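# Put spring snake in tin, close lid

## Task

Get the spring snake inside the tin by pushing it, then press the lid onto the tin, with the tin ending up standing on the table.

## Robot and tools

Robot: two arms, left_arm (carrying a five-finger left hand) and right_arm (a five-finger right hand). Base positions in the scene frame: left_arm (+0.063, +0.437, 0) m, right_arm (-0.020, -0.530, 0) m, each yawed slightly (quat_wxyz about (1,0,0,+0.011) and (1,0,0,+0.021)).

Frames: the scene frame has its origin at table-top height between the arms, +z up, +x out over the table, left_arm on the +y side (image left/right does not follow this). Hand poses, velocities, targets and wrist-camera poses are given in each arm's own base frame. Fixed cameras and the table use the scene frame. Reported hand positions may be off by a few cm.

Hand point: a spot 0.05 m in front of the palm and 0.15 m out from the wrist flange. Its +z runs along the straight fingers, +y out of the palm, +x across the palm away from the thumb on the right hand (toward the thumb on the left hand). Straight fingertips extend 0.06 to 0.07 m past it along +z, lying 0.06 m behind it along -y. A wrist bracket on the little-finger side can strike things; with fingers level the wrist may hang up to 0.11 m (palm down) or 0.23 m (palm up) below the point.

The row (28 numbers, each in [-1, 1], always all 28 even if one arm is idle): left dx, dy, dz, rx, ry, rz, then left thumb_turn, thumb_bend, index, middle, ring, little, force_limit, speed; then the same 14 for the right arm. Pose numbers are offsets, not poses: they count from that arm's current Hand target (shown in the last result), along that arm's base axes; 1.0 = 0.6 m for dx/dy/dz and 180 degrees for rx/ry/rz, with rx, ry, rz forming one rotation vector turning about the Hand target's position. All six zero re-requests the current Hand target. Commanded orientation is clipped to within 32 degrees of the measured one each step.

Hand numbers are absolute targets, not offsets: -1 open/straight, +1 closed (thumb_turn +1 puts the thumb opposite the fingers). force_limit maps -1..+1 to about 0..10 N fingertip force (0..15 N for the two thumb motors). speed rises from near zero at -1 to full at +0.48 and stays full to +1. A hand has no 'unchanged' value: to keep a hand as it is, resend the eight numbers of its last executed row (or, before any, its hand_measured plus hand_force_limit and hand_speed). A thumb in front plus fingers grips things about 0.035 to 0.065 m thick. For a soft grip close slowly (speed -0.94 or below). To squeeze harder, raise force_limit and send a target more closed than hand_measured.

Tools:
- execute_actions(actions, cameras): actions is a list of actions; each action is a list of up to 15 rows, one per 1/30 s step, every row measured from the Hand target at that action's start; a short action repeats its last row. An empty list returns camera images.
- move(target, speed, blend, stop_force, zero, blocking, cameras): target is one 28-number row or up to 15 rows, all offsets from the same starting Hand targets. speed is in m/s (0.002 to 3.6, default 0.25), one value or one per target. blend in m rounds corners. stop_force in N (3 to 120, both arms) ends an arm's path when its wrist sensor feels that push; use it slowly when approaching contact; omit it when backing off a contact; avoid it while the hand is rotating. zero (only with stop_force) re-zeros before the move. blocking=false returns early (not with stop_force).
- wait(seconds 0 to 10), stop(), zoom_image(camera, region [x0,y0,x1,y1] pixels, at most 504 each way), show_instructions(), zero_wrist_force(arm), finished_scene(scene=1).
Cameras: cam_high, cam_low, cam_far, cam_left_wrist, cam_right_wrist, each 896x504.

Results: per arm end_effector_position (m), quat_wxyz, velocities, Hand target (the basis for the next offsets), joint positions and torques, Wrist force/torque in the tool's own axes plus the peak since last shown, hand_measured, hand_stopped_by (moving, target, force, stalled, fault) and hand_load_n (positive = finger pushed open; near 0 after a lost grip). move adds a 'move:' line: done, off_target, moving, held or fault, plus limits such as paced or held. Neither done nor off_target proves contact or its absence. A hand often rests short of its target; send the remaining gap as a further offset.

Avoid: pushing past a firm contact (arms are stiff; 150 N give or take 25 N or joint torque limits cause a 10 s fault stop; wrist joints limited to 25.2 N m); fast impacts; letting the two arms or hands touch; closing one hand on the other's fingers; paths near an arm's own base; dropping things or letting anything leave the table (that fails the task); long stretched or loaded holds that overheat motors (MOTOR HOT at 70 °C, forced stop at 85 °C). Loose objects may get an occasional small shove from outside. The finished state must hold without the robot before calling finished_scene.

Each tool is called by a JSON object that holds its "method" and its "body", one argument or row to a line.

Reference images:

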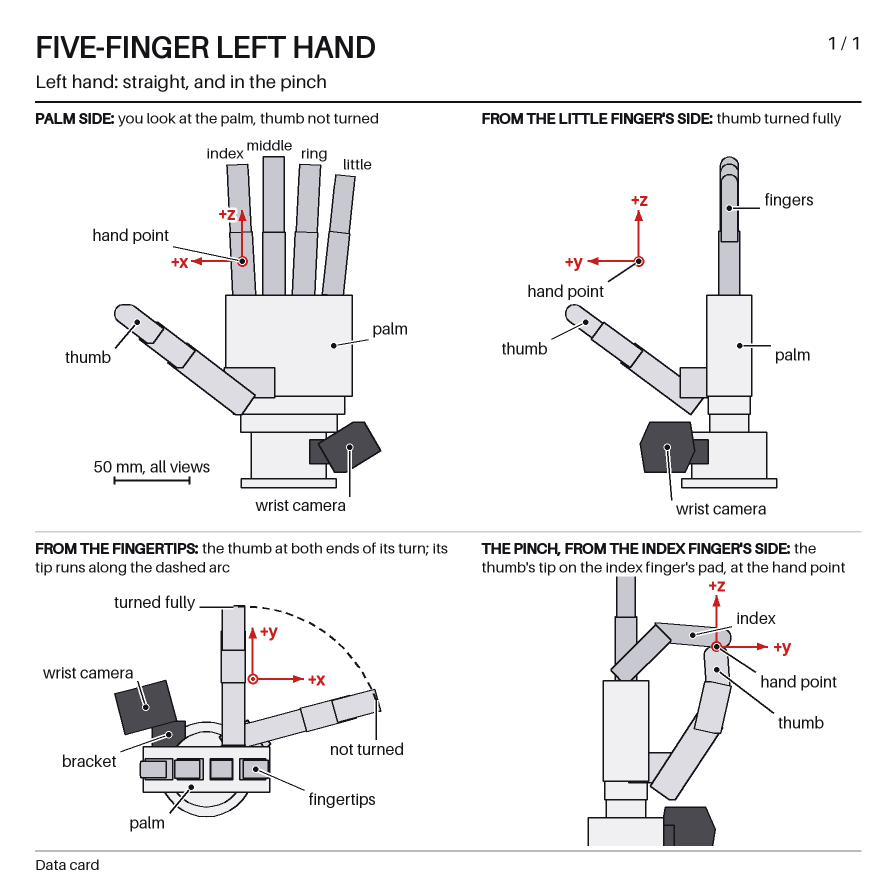

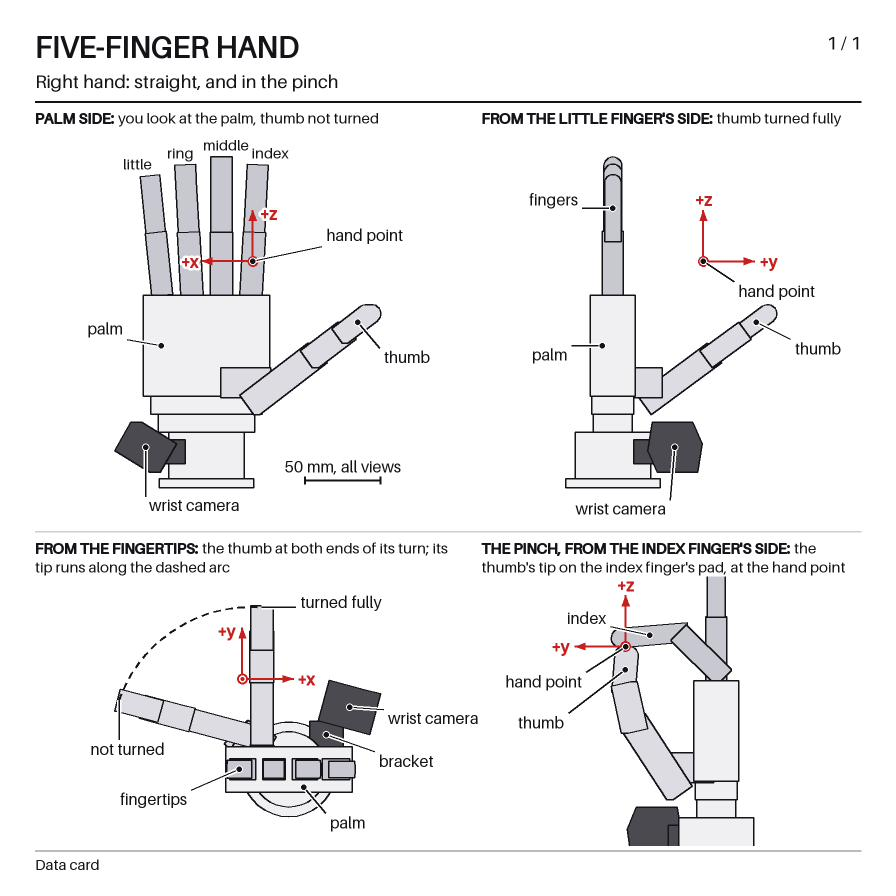

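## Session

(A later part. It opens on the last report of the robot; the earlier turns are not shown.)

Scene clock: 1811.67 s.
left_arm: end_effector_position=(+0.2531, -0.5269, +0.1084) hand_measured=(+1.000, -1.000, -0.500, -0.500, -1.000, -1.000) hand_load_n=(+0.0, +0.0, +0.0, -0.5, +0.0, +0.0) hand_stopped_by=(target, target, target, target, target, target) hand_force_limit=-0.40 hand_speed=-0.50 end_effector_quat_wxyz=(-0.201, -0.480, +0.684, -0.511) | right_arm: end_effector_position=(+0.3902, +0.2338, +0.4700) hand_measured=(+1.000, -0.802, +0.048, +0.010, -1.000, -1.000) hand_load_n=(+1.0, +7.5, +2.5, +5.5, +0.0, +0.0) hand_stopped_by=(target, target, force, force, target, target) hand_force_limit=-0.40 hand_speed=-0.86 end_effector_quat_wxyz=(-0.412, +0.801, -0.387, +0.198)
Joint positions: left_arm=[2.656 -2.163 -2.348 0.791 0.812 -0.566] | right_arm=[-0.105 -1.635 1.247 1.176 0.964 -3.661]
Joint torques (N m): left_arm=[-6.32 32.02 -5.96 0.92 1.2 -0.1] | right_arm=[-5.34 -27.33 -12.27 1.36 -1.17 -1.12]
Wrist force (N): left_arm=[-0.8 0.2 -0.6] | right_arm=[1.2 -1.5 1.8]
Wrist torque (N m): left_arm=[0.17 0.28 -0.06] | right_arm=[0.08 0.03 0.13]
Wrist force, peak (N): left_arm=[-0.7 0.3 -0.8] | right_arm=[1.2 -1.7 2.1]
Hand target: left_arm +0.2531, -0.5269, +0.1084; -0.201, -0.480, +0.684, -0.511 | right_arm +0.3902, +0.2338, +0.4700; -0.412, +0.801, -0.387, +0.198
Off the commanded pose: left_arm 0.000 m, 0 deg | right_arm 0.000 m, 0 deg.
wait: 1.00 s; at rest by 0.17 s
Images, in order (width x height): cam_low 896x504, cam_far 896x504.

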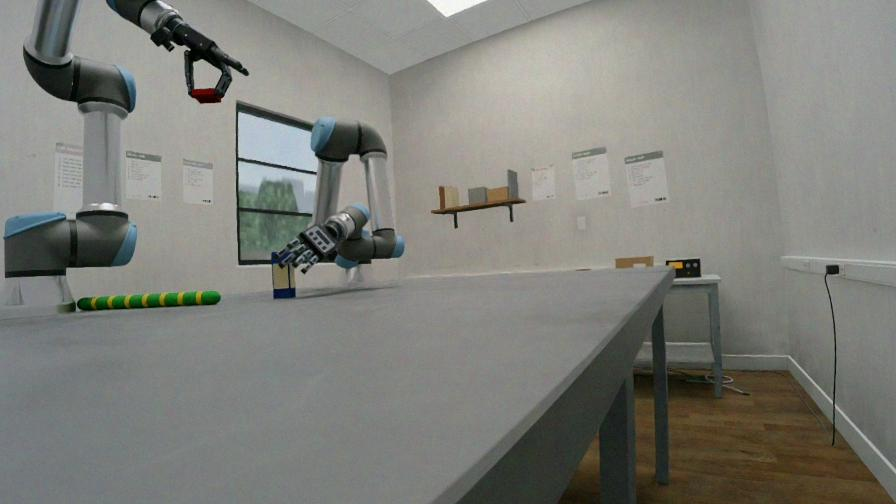

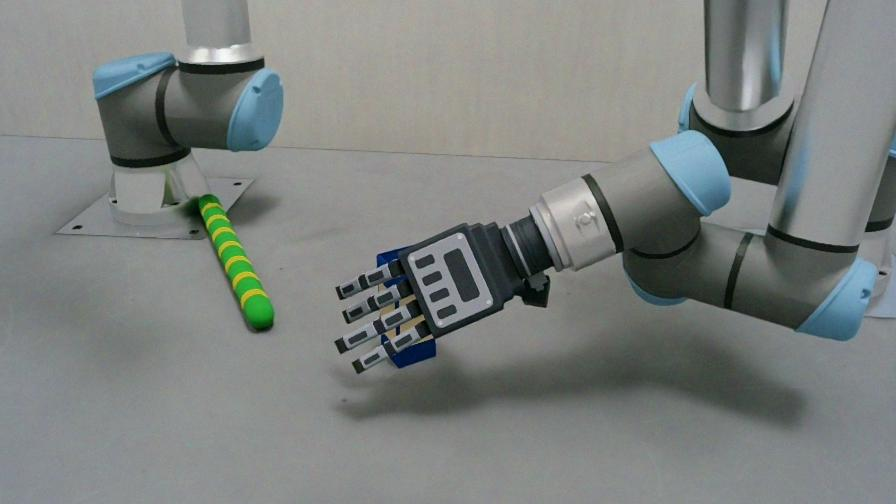

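{"method": "move", "body": {
  "target": [0.0273,0.0268,0.0322,0,0,0,1,-1,-0.5,-0.5,-1,-1,-0.4,-0.5,0,0,0,0,0,0,1,-0.8,0.16,0.2,-1,-1,-0.4,-0.86],
  "speed": 0.03,
  "cameras": ["cam_far","cam_low"]
}}

{"method": "zoom_image", "body": {
  "camera": "cam_low",
  "region": [240, 200, 360, 320]
}}

{"method": "zoom_image", "body": {
  "camera": "cam_far",
  "region": [310, 190, 510, 390]
}}

Scene clock: 1838.13 s.
left_arm: end_effector_position=(+0.2695, -0.5108, +0.1277) hand_measured=(+1.000, -1.000, -0.500, -0.500, -1.000, -1.000) hand_load_n=(+0.0, +0.0, +0.0, +0.0, +0.0, +0.0) hand_stopped_by=(target, target, target, target, target, target) hand_force_limit=-0.40 hand_speed=-0.50 end_effector_quat_wxyz=(-0.201, -0.480, +0.684, -0.511) | right_arm: end_effector_position=(+0.3902, +0.2338, +0.4700) hand_measured=(+1.000, -0.802, +0.048, +0.010, -1.000, -1.000) hand_load_n=(+1.0, +7.5, +3.0, +5.5, +0.0, +0.0) hand_stopped_by=(target, target, force, force, target, target) hand_force_limit=-0.40 hand_speed=-0.86 end_effector_quat_wxyz=(-0.412, +0.801, -0.387, +0.198)
Joint positions: left_arm=[2.714 -2.092 -2.36 0.7 0.763 -0.519] | right_arm=[-0.105 -1.635 1.247 1.176 0.964 -3.661]
Joint torques (N m): left_arm=[7.42 33.31 -9.11 0.38 -2.91 1] | right_arm=[-5.66 -27.43 -11.96 1.42 -1.05 -0.91]
Wrist force (N): left_arm=[-0.5 0.0 -0.7] | right_arm=[1.2 -1.5 1.8]
Wrist torque (N m): left_arm=[0.15 0.25 -0.14] | right_arm=[0.08 0.03 0.13]
Wrist force, peak (N): left_arm=[-0.9 0.0 -0.7] | right_arm=[1.4 -1.4 2.2]
Hand target: left_arm +0.2695, -0.5108, +0.1277; -0.201, -0.480, +0.684, -0.511 | right_arm +0.3902, +0.2338, +0.4700; -0.412, +0.801, -0.387, +0.198
Off the commanded pose: left_arm 0.000 m, 0 deg | right_arm 0.000 m, 0 deg.
move: done
Images, in order (width x height): cam_low 896x504, cam_far 896x504.

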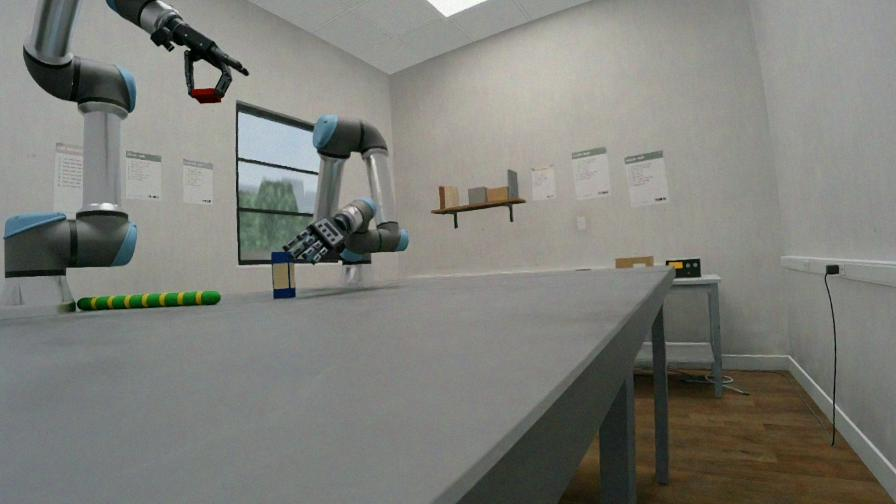

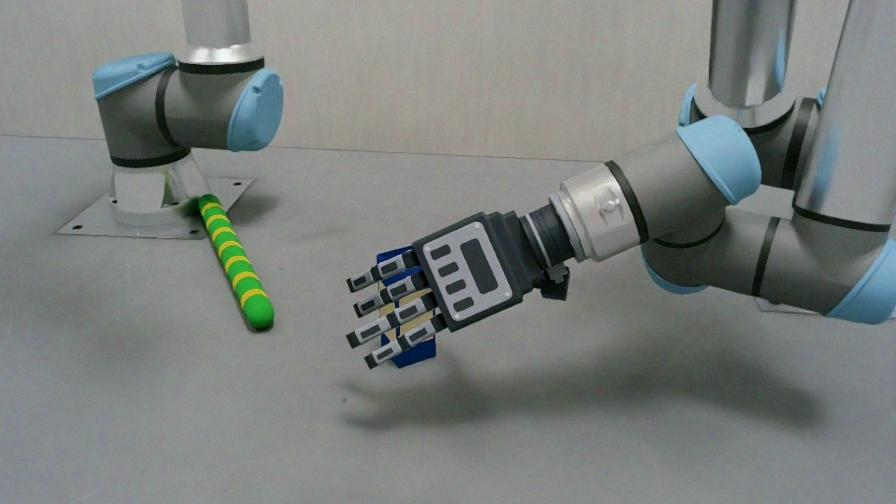

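Scaled by 4.200 from the camera's 896x504 image, which has a finer 1280x720 frame.

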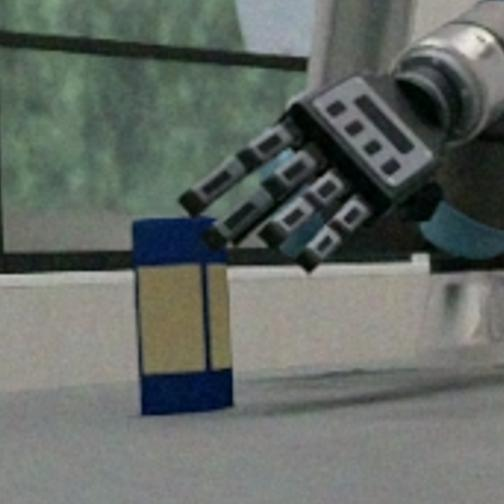

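Scaled by 2.520 from the camera's 896x504 image, which has a finer 1280x720 frame.

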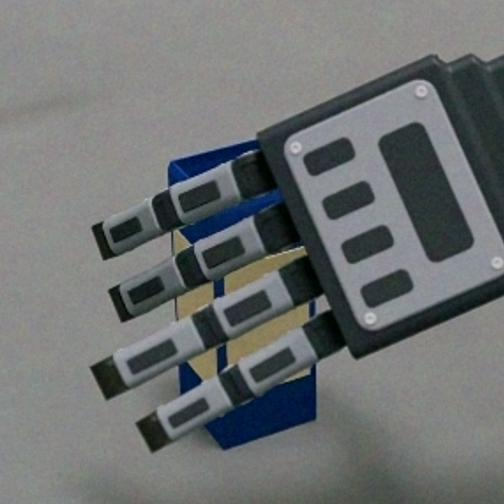

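{"method": "move", "body": {
  "target": [
    [0.08,0.08,0.09,0,0,0,1,-1,-0.5,-0.5,-1,-1,-0.4,-0.5,0,0,0,0,0,0,1,-0.8,0.16,0.2,-1,-1,-0.4,-0.86],
    [0.05,0.15,0.32,0,0,0,1,-1,-0.5,-0.5,-1,-1,-0.4,-0.5,0,0,0,0,0,0,1,-0.8,0.16,0.2,-1,-1,-0.4,-0.86]
  ],
  "speed": [0.08,0.2],
  "blend": 0.02,
  "cameras": ["cam_far","cam_low","cam_high"]
}}

{"method": "zoom_image", "body": {
  "camera": "cam_far",
  "region": [310, 190, 510, 390]
}}

{"method": "zoom_image", "body": {
  "camera": "cam_far",
  "region": [160, 170, 310, 350]
}}

Scene clock: 1850.27 s.
left_arm: end_effector_position=(+0.2995, -0.4208, +0.3197) hand_measured=(+1.000, -1.000, -0.500, -0.500, -1.000, -1.000) hand_load_n=(+0.0, +0.0, +0.0, +0.0, +0.0, +0.0) hand_stopped_by=(target, target, target, target, target, target) hand_force_limit=-0.40 hand_speed=-0.50 end_effector_quat_wxyz=(-0.201, -0.480, +0.684, -0.511) | right_arm: end_effector_position=(+0.3902, +0.2338, +0.4700) hand_measured=(+1.000, -0.802, +0.048, +0.010, -1.000, -1.000) hand_load_n=(+1.0, +7.5, +2.5, +5.5, +0.0, +0.0) hand_stopped_by=(target, target, force, force, target, target) hand_force_limit=-0.40 hand_speed=-0.86 end_effector_quat_wxyz=(-0.412, +0.801, -0.387, +0.198)
Joint positions: left_arm=[2.984 -1.43 -2.32 -0.234 0.56 -0.228] | right_arm=[-0.105 -1.635 1.247 1.176 0.964 -3.661]
Joint torques (N m): left_arm=[7.77 18.22 33.96 0.54 -3.42 0.96] | right_arm=[-4.18 -27.22 -12.81 1.3 -0.89 -1.08]
Wrist force (N): left_arm=[-0.6 0.2 -0.5] | right_arm=[1.2 -1.2 2.0]
Wrist torque (N m): left_arm=[0.14 0.25 -0.15] | right_arm=[0.12 0.02 0.14]
Wrist force, peak (N): left_arm=[0.4 -0.3 -1.1] | right_arm=[1.6 -1.6 2.1]
Hand target: left_arm +0.2995, -0.4208, +0.3197; -0.201, -0.480, +0.684, -0.511 | right_arm +0.3902, +0.2338, +0.4700; -0.412, +0.801, -0.387, +0.198
Off the commanded pose: left_arm 0.000 m, 0 deg | right_arm 0.000 m, 0 deg.
move: done
Images, in order (width x height): cam_high 896x504, cam_low 896x504, cam_far 896x504.

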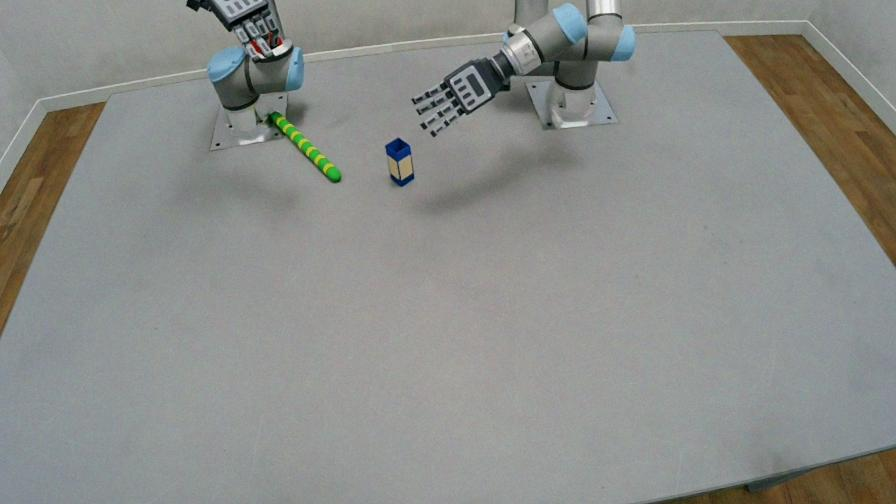

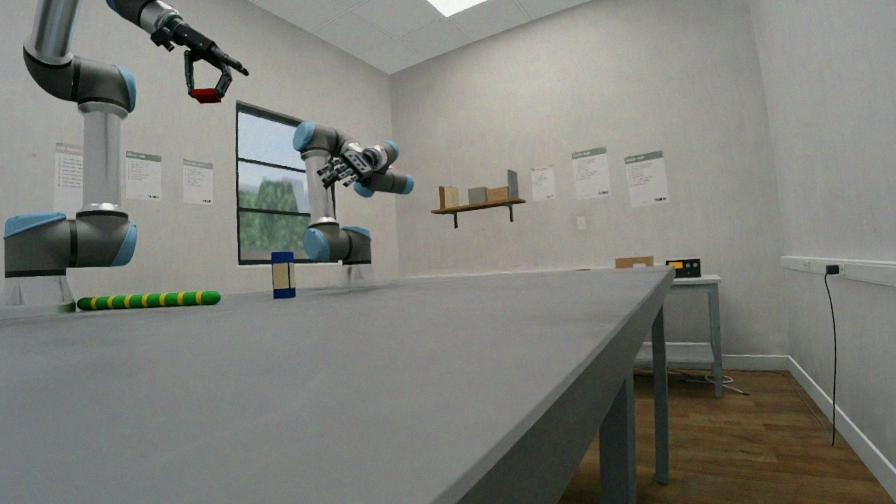

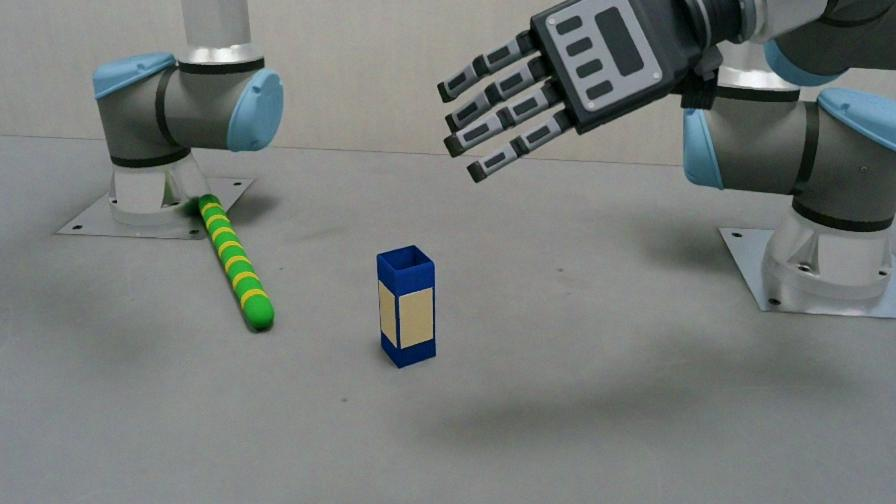

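Scaled by 2.520 from the camera's 896x504 image, which has a finer 1280x720 frame.

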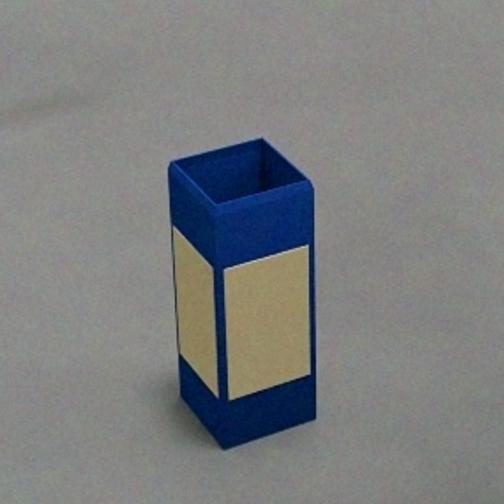

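Scaled by 2.800 from the camera's 896x504 image, which has a finer 1280x720 frame.

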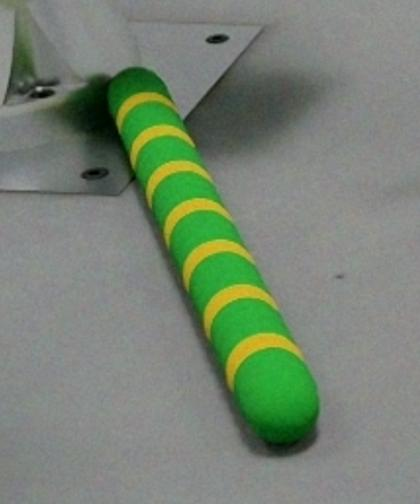

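{"method": "move", "body": {
  "target": [
    [-0.1695,-0.5103,0,0.1721,-0.2186,-0.0655,1,-1,-0.5,-0.5,-1,-1,-0.4,-0.5,0.2233,-0.243,0,0,0,0,1,-0.8,0.16,0.2,-1,-1,-0.4,-0.86],
    [-0.1695,-0.5103,-0.3495,0.1721,-0.2186,-0.0655,1,-1,-0.5,-0.5,-1,-1,-0.4,-0.5,0.2233,-0.243,0,0,0,0,1,-0.8,0.16,0.2,-1,-1,-0.4,-0.86]
  ],
  "speed": [0.2,0.15],
  "blend": 0.02,
  "cameras": ["cam_far","cam_high","cam_left_wrist"]
}}

Scene clock: 1946.00 s.
left_arm: end_effector_position=(+0.1978, -0.7270, +0.1101) hand_measured=(+1.000, -1.000, -0.500, -0.500, -1.000, -1.000) hand_load_n=(+0.0, +0.0, +0.0, +0.0, +0.0, +0.0) hand_stopped_by=(target, target, target, target, target, target) hand_force_limit=-0.40 hand_speed=-0.50 end_effector_quat_wxyz=(+0.120, -0.248, +0.864, -0.421) | right_arm: end_effector_position=(+0.5242, +0.0880, +0.4700) hand_measured=(+1.000, -0.802, +0.048, +0.010, -1.000, -1.000) hand_load_n=(+1.0, +7.5, +2.5, +5.5, +0.0, +0.0) hand_stopped_by=(target, target, force, force, target, target) hand_force_limit=-0.40 hand_speed=-0.86 end_effector_quat_wxyz=(-0.412, +0.801, -0.387, +0.198)
Joint positions: left_arm=[2.036 -2.171 -1.766 0.13 1.644 -0.058] | right_arm=[-0.427 -1.305 0.925 1.387 0.761 -3.993]
Joint torques (N m): left_arm=[-6.48 32 1.3 4 -1.63 -0.19] | right_arm=[-10.83 -19.82 -24.47 2.46 -1.98 -1.36]
Wrist force (N): left_arm=[-0.1 -0.5 -0.9] | right_arm=[1.1 -1.4 2.2]
Wrist torque (N m): left_arm=[0.14 0.13 -0.19] | right_arm=[0.07 0.06 0.12]
Wrist force, peak (N): left_arm=[0.4 -1.8 -1.2] | right_arm=[1.7 -1.7 2.2]
Hand target: left_arm +0.1978, -0.7270, +0.1100; +0.120, -0.248, +0.864, -0.421 | right_arm +0.5242, +0.0880, +0.4700; -0.412, +0.801, -0.387, +0.198
Off the commanded pose: left_arm 0.000 m, 0 deg | right_arm 0.000 m, 0 deg.
move: done
camera_calibration:
cam_left_wrist: T_world_to_cam=[[0.128839, -0.634798, 0.761861, -0.568687], [-0.984639, 0.00940537, 0.17435, 0.178625], [-0.117843, -0.772621, -0.623835, -0.358265], [0, 0, 0, 1]] pos_world=[0.206932, -0.639484, 0.178619]
Images, in order (width x height): cam_high 896x504, cam_far 896x504, cam_left_wrist 896x504.

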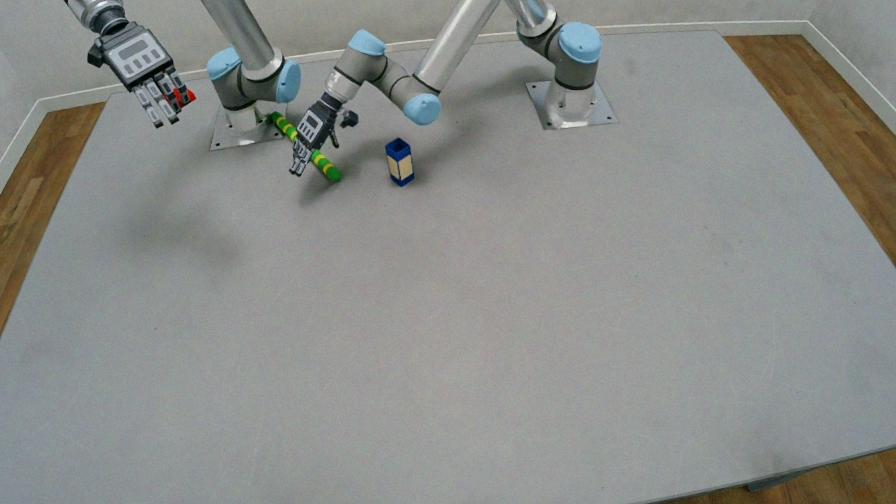

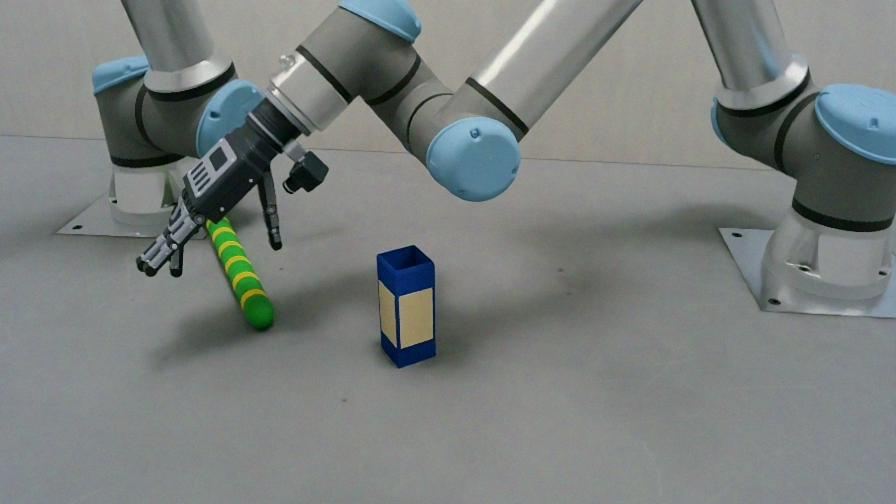

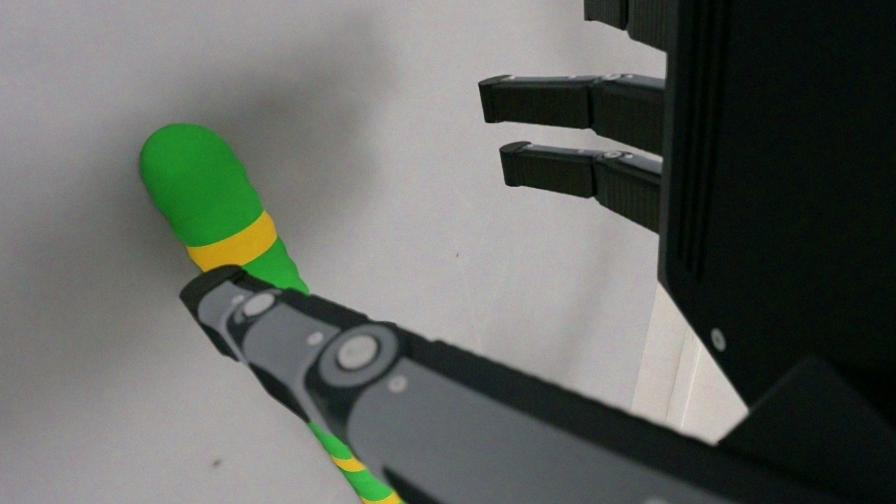

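{"method": "zoom_image", "body": {
  "camera": "cam_left_wrist",
  "region": [100, 80, 420, 260]
}}

{"method": "zoom_image", "body": {
  "camera": "cam_far",
  "region": [120, 140, 340, 350]
}}

Scaled by 1.575 from the camera's 896x504 image, which has a finer 1280x720 frame.

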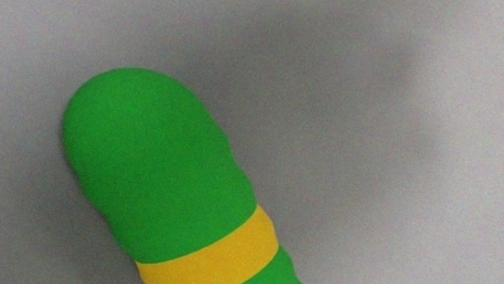

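Scaled by 2.291 from the camera's 896x504 image, which has a finer 1280x720 frame.

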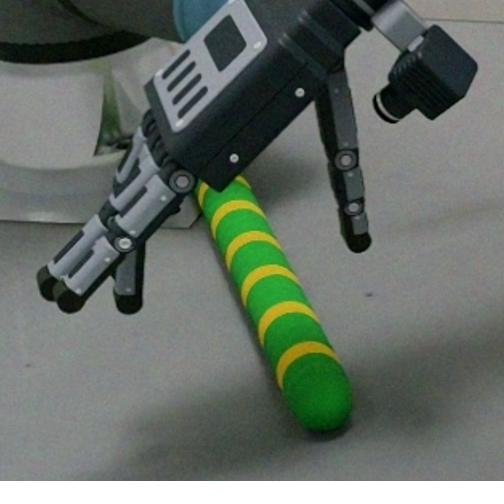

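{"method": "move", "body": {
  "target": [0.0,0.0,-0.085,0,0,0,1,-1,-0.5,-0.5,-1,-1,-0.4,-0.5,0,0,0,0,0,0,1,-0.8,0.16,0.2,-1,-1,-0.4,-0.86],
  "speed": 0.1,
  "cameras": ["cam_far","cam_left_wrist"]
}}

{"method": "zoom_image", "body": {
  "camera": "cam_far",
  "region": [120, 170, 340, 360]
}}

Scene clock: 2013.07 s.
left_arm: end_effector_position=(+0.1978, -0.7269, +0.0590) hand_measured=(+1.000, -1.000, -0.500, -0.500, -1.000, -1.000) hand_load_n=(+0.0, +0.0, +0.0, +0.0, +0.0, +0.0) hand_stopped_by=(target, target, target, target, target, target) hand_force_limit=-0.40 hand_speed=-0.50 end_effector_quat_wxyz=(+0.120, -0.248, +0.864, -0.421) | right_arm: end_effector_position=(+0.5242, +0.0880, +0.4700) hand_measured=(+1.000, -0.802, +0.048, +0.010, -1.000, -1.000) hand_load_n=(+1.0, +7.5, +3.0, +6.0, +0.0, +0.0) hand_stopped_by=(target, target, force, force, target, target) hand_force_limit=-0.40 hand_speed=-0.86 end_effector_quat_wxyz=(-0.412, +0.801, -0.387, +0.198)
Joint positions: left_arm=[2.036 -2.263 -1.78 0.236 1.644 -0.058] | right_arm=[-0.427 -1.305 0.925 1.387 0.761 -3.993]
Joint torques (N m): left_arm=[-0.36 32.93 26.18 4.01 -1.41 0.53] | right_arm=[-10.83 -19.97 -24.31 2.53 -2.2 -1.5]
Wrist force (N): left_arm=[-0.2 -0.5 -1.0] | right_arm=[1.3 -1.2 2.0]
Wrist torque (N m): left_arm=[0.15 0.15 -0.21] | right_arm=[0.12 0.02 0.15]
Wrist force, peak (N): left_arm=[-0.3 -1.3 -1.4] | right_arm=[1.7 -1.5 2.1]
Hand target: left_arm +0.1978, -0.7270, +0.0590; +0.120, -0.248, +0.864, -0.421 | right_arm +0.5242, +0.0880, +0.4700; -0.412, +0.801, -0.387, +0.198
Off the commanded pose: left_arm 0.000 m, 0 deg | right_arm 0.000 m, 0 deg.
move: done
camera_calibration:
cam_left_wrist: T_world_to_cam=[[0.128894, -0.634917, 0.761752, -0.529753], [-0.98462, 0.00942184, 0.174458, 0.187428], [-0.117943, -0.772523, -0.623937, -0.38998], [0, 0, 0, 1]] pos_world=[0.206831, -0.639384, 0.12752]
Images, in order (width x height): cam_far 896x504, cam_left_wrist 896x504.

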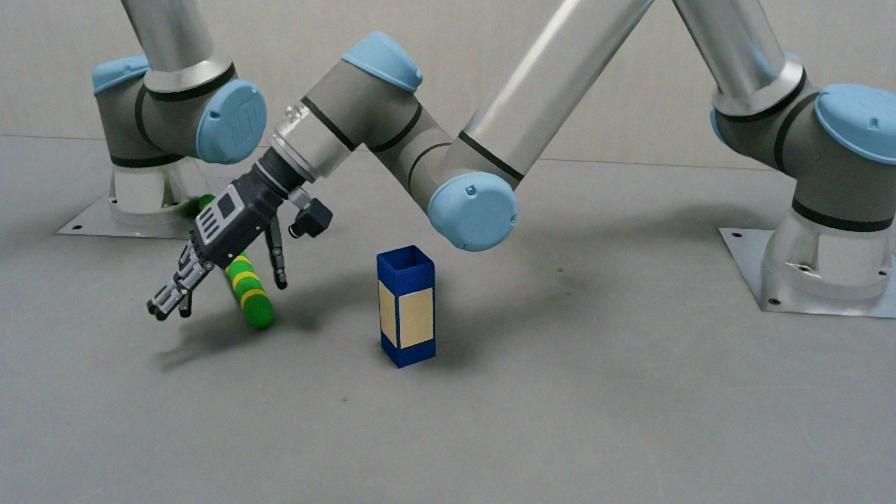

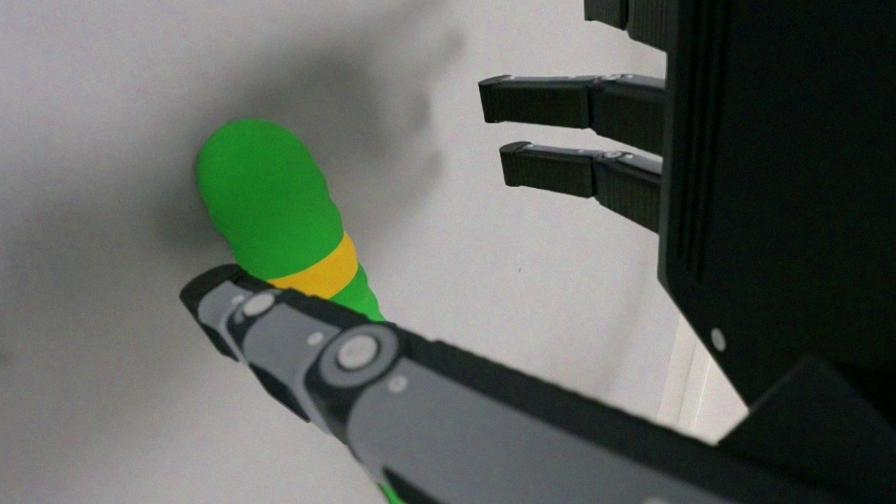

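Scaled by 2.291 from the camera's 896x504 image, which has a finer 1280x720 frame.

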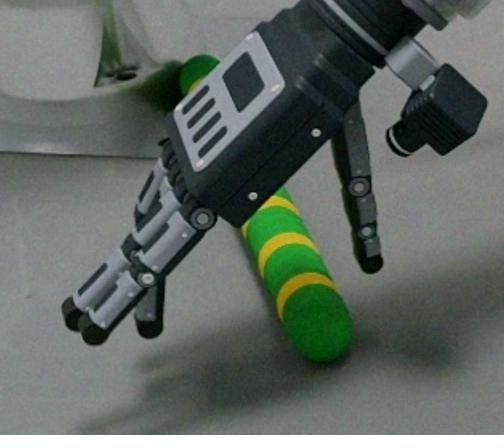

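{"method": "move", "body": {
  "target": [
    [-0.017,-0.0107,0,0,0,0,1,-1,-0.5,-0.5,-1,-1,-0.4,-0.5,0,0,0,0,0,0,1,-0.8,0.16,0.2,-1,-1,-0.4,-0.86],
    [-0.017,-0.0107,-0.05,0,0,0,1,-1,-0.5,-0.5,-1,-1,-0.4,-0.5,0,0,0,0,0,0,1,-0.8,0.16,0.2,-1,-1,-0.4,-0.86]
  ],
  "speed": 0.04,
  "stop_force": 5,
  "cameras": ["cam_far","cam_left_wrist"]
}}

{"method": "zoom_image", "body": {
  "camera": "cam_far",
  "region": [120, 170, 340, 360]
}}

Scene clock: 2037.50 s.
left_arm: end_effector_position=(+0.1876, -0.7334, +0.0290) hand_measured=(+1.000, -1.000, -0.500, -0.500, -1.000, -1.000) hand_load_n=(+0.0, +0.0, +0.0, +0.0, +0.0, +0.0) hand_stopped_by=(target, target, target, target, target, target) hand_force_limit=-0.40 hand_speed=-0.50 end_effector_quat_wxyz=(+0.120, -0.248, +0.864, -0.421) | right_arm: end_effector_position=(+0.5242, +0.0880, +0.4700) hand_measured=(+1.000, -0.802, +0.048, +0.010, -1.000, -1.000) hand_load_n=(+1.0, +7.5, +3.0, +6.0, +0.0, +0.0) hand_stopped_by=(target, target, force, force, target, target) hand_force_limit=-0.40 hand_speed=-0.86 end_effector_quat_wxyz=(-0.412, +0.801, -0.387, +0.198)
Joint positions: left_arm=[2.015 -2.326 -1.768 0.286 1.66 -0.071] | right_arm=[-0.427 -1.305 0.925 1.387 0.761 -3.993]
Joint torques (N m): left_arm=[-8 35.23 28.67 3.92 2.29 -1.39] | right_arm=[-11.76 -20.68 -25.36 2.55 -2.09 -1.36]
Wrist force (N): left_arm=[-0.2 -0.6 -0.9] | right_arm=[1.4 -1.3 2.1]
Wrist torque (N m): left_arm=[0.14 0.15 -0.11] | right_arm=[0.10 0.00 0.15]
Wrist force, peak (N): left_arm=[-0.3 -0.9 -1.2] | right_arm=[1.8 -1.6 2.1]
Hand target: left_arm +0.1876, -0.7334, +0.0290; +0.120, -0.248, +0.864, -0.421 | right_arm +0.5242, +0.0880, +0.4700; -0.412, +0.801, -0.387, +0.198
Off the commanded pose: left_arm 0.000 m, 0 deg | right_arm 0.000 m, 0 deg.
move: done
camera_calibration:
cam_left_wrist: T_world_to_cam=[[0.128839, -0.634798, 0.761861, -0.509649], [-0.984639, 0.00940537, 0.17435, 0.182782], [-0.117843, -0.772621, -0.623835, -0.415005], [0, 0, 0, 1]] pos_world=[0.196732, -0.645884, 0.0975195]
Images, in order (width x height): cam_far 896x504, cam_left_wrist 896x504.

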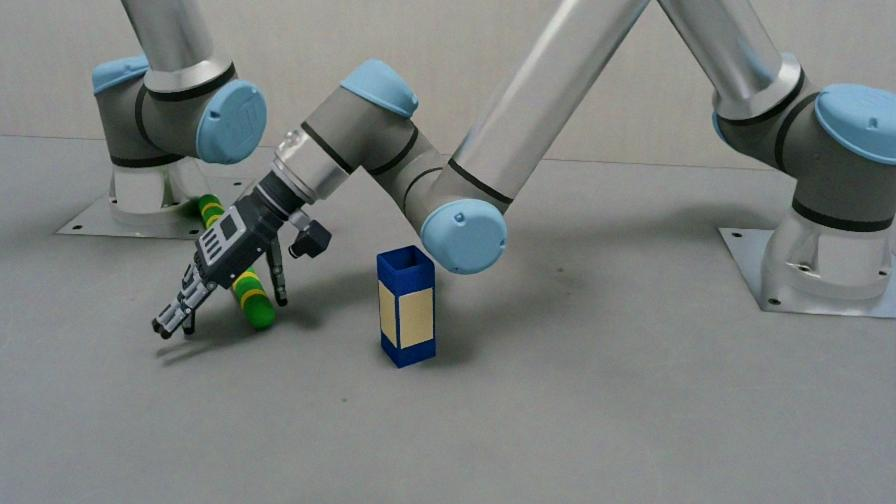

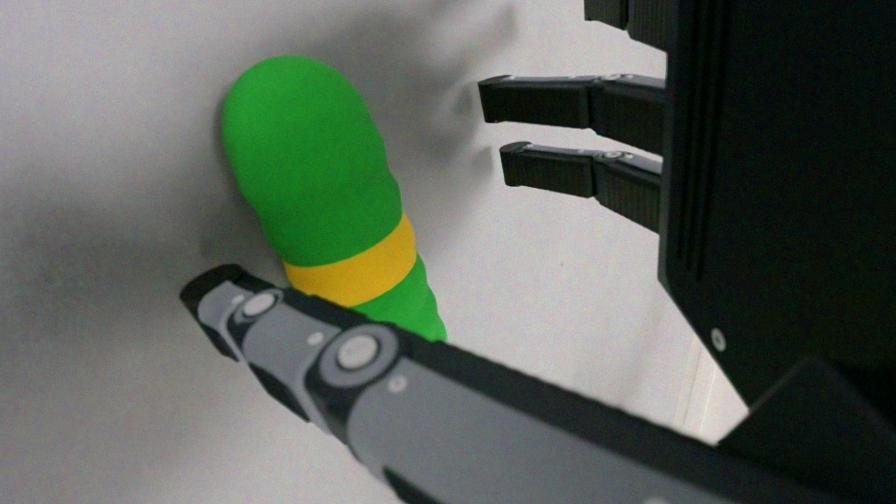

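Scaled by 2.291 from the camera's 896x504 image, which has a finer 1280x720 frame.

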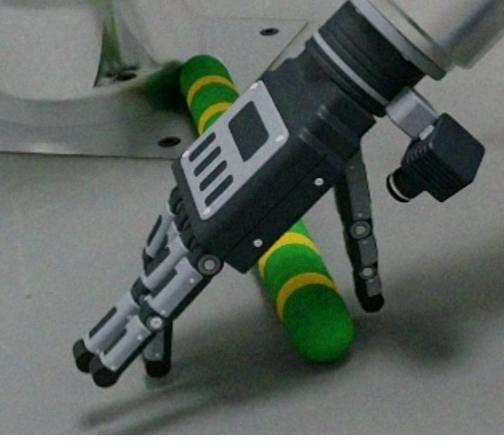

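{"method": "execute_actions", "body": {
  "actions": [
    [[0,0,0,0,0,0,1,-0.8,0.5,0.5,-1,-1,0.2,-0.85,0,0,0,0,0,0,1,-0.8,0.16,0.2,-1,-1,-0.4,-0.86]]
  ],
  "cameras": []
}}

{"method": "wait", "body": {
  "seconds": 2.5,
  "cameras": ["cam_far","cam_left_wrist"]
}}

{"method": "zoom_image", "body": {
  "camera": "cam_far",
  "region": [120, 170, 340, 360]
}}

Scene clock: 2044.50 s.
left_arm: end_effector_position=(+0.1876, -0.7334, +0.0290) hand_measured=(+1.000, -0.802, +0.290, +0.206, -1.000, -1.000) hand_load_n=(-0.5, +11.0, +6.0, +2.5, -0.5, +0.0) hand_stopped_by=(target, target, force, force, target, target) hand_force_limit=0.20 hand_speed=-0.85 end_effector_quat_wxyz=(+0.120, -0.248, +0.864, -0.421) | right_arm: end_effector_position=(+0.5242, +0.0880, +0.4700) hand_measured=(+1.000, -0.802, +0.048, +0.010, -1.000, -1.000) hand_load_n=(+1.0, +7.5, +3.0, +5.5, -0.5, +0.0) hand_stopped_by=(target, target, force, force, target, target) hand_force_limit=-0.40 hand_speed=-0.86 end_effector_quat_wxyz=(-0.412, +0.801, -0.387, +0.198)
Joint positions: left_arm=[2.015 -2.326 -1.768 0.286 1.66 -0.071] | right_arm=[-0.427 -1.305 0.925 1.387 0.761 -3.993]
Joint torques (N m): left_arm=[-7.23 34.95 23.56 2.97 2.17 -1.36] | right_arm=[-10.62 -19.95 -24.98 2.67 -2.05 -1.38]
Wrist force (N): left_arm=[-0.3 -0.6 -0.9] | right_arm=[1.2 -1.0 1.8]
Wrist torque (N m): left_arm=[0.14 0.15 -0.11] | right_arm=[0.15 0.03 0.14]
Wrist force, peak (N): left_arm=[-0.3 -0.8 -1.3] | right_arm=[1.1 -1.5 2.5]
Hand target: left_arm +0.1876, -0.7334, +0.0290; +0.120, -0.248, +0.864, -0.421 | right_arm +0.5242, +0.0880, +0.4700; -0.412, +0.801, -0.387, +0.198
Off the commanded pose: left_arm 0.000 m, 0 deg | right_arm 0.000 m, 0 deg.
Step readings (end_effector_position of left_arm | right_arm):
0: (+0.1876, -0.7334, +0.0290) | (+0.5242, +0.0880, +0.4700)
1: (+0.1876, -0.7334, +0.0290) | (+0.5242, +0.0880, +0.4700)
2: (+0.1876, -0.7334, +0.0290) | (+0.5242, +0.0880, +0.4700)
4: (+0.1876, -0.7334, +0.0290) | (+0.5242, +0.0880, +0.4700)
8: (+0.1876, -0.7334, +0.0290) | (+0.5242, +0.0880, +0.4700)
15: (+0.1876, -0.7334, +0.0290) | (+0.5242, +0.0880, +0.4700)
No camera images: "cameras" was empty.

Scene clock: 2047.00 s.
left_arm: end_effector_position=(+0.1876, -0.7334, +0.0290) hand_measured=(+1.000, -0.802, +0.290, +0.206, -1.000, -1.000) hand_load_n=(-0.5, +11.0, +5.5, +2.5, +0.0, +0.0) hand_stopped_by=(target, target, force, force, target, target) hand_force_limit=0.20 hand_speed=-0.85 end_effector_quat_wxyz=(+0.120, -0.248, +0.864, -0.421) | right_arm: end_effector_position=(+0.5242, +0.0880, +0.4700) hand_measured=(+1.000, -0.802, +0.048, +0.010, -1.000, -1.000) hand_load_n=(+1.0, +8.0, +3.0, +5.5, +0.0, +0.0) hand_stopped_by=(target, target, force, force, target, target) hand_force_limit=-0.40 hand_speed=-0.86 end_effector_quat_wxyz=(-0.412, +0.801, -0.387, +0.198)
Joint positions: left_arm=[2.015 -2.326 -1.768 0.286 1.66 -0.071] | right_arm=[-0.427 -1.305 0.925 1.387 0.761 -3.993]
Joint torques (N m): left_arm=[-7.15 35.13 17.17 2.09 2 -1.45] | right_arm=[-10.49 -20.84 -25.05 2.66 -1.94 -1.42]
Wrist force (N): left_arm=[-0.2 -0.6 -1.1] | right_arm=[1.6 -1.2 2.1]
Wrist torque (N m): left_arm=[0.14 0.14 -0.10] | right_arm=[0.11 -0.03 0.16]
Wrist force, peak (N): left_arm=[-0.2 -0.8 -1.2] | right_arm=[1.7 -1.7 2.3]
Hand target: left_arm +0.1876, -0.7334, +0.0290; +0.120, -0.248, +0.864, -0.421 | right_arm +0.5242, +0.0880, +0.4700; -0.412, +0.801, -0.387, +0.198
Off the commanded pose: left_arm 0.000 m, 0 deg | right_arm 0.000 m, 0 deg.
wait: 2.50 s; at rest by 0.17 s
camera_calibration:
cam_left_wrist: T_world_to_cam=[[0.128839, -0.634798, 0.761861, -0.509649], [-0.984639, 0.00940537, 0.17435, 0.182782], [-0.117843, -0.772621, -0.623835, -0.415005], [0, 0, 0, 1]] pos_world=[0.196732, -0.645884, 0.0975195]
Images, in order (width x height): cam_far 896x504, cam_left_wrist 896x504.

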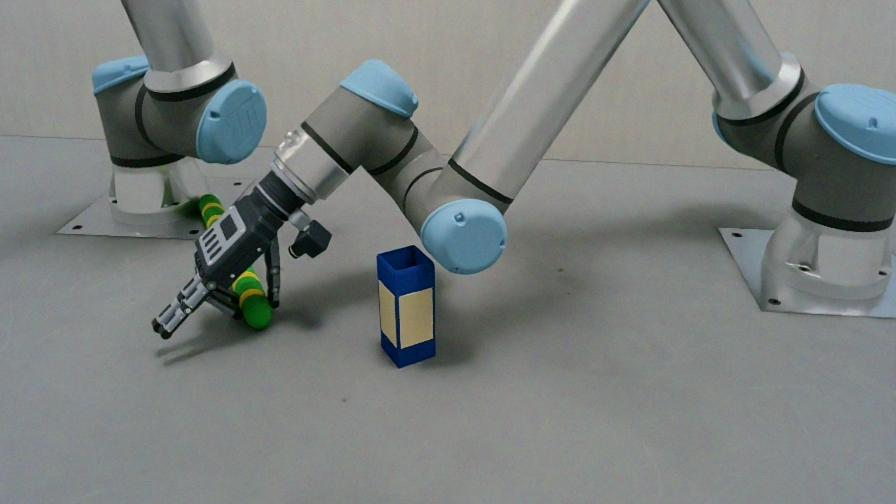

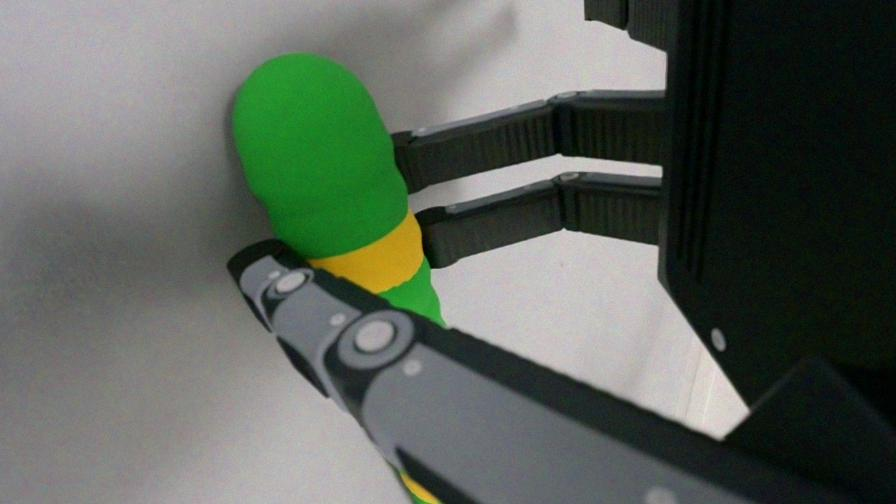

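Scaled by 2.291 from the camera's 896x504 image, which has a finer 1280x720 frame.

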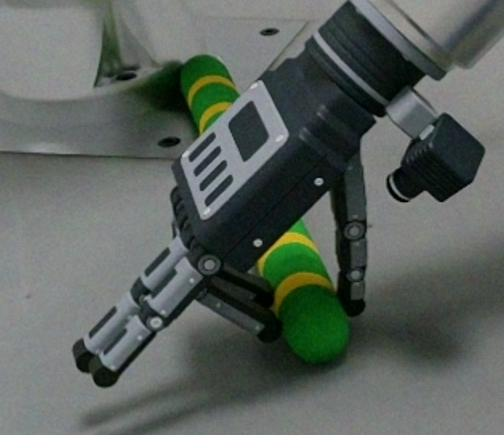

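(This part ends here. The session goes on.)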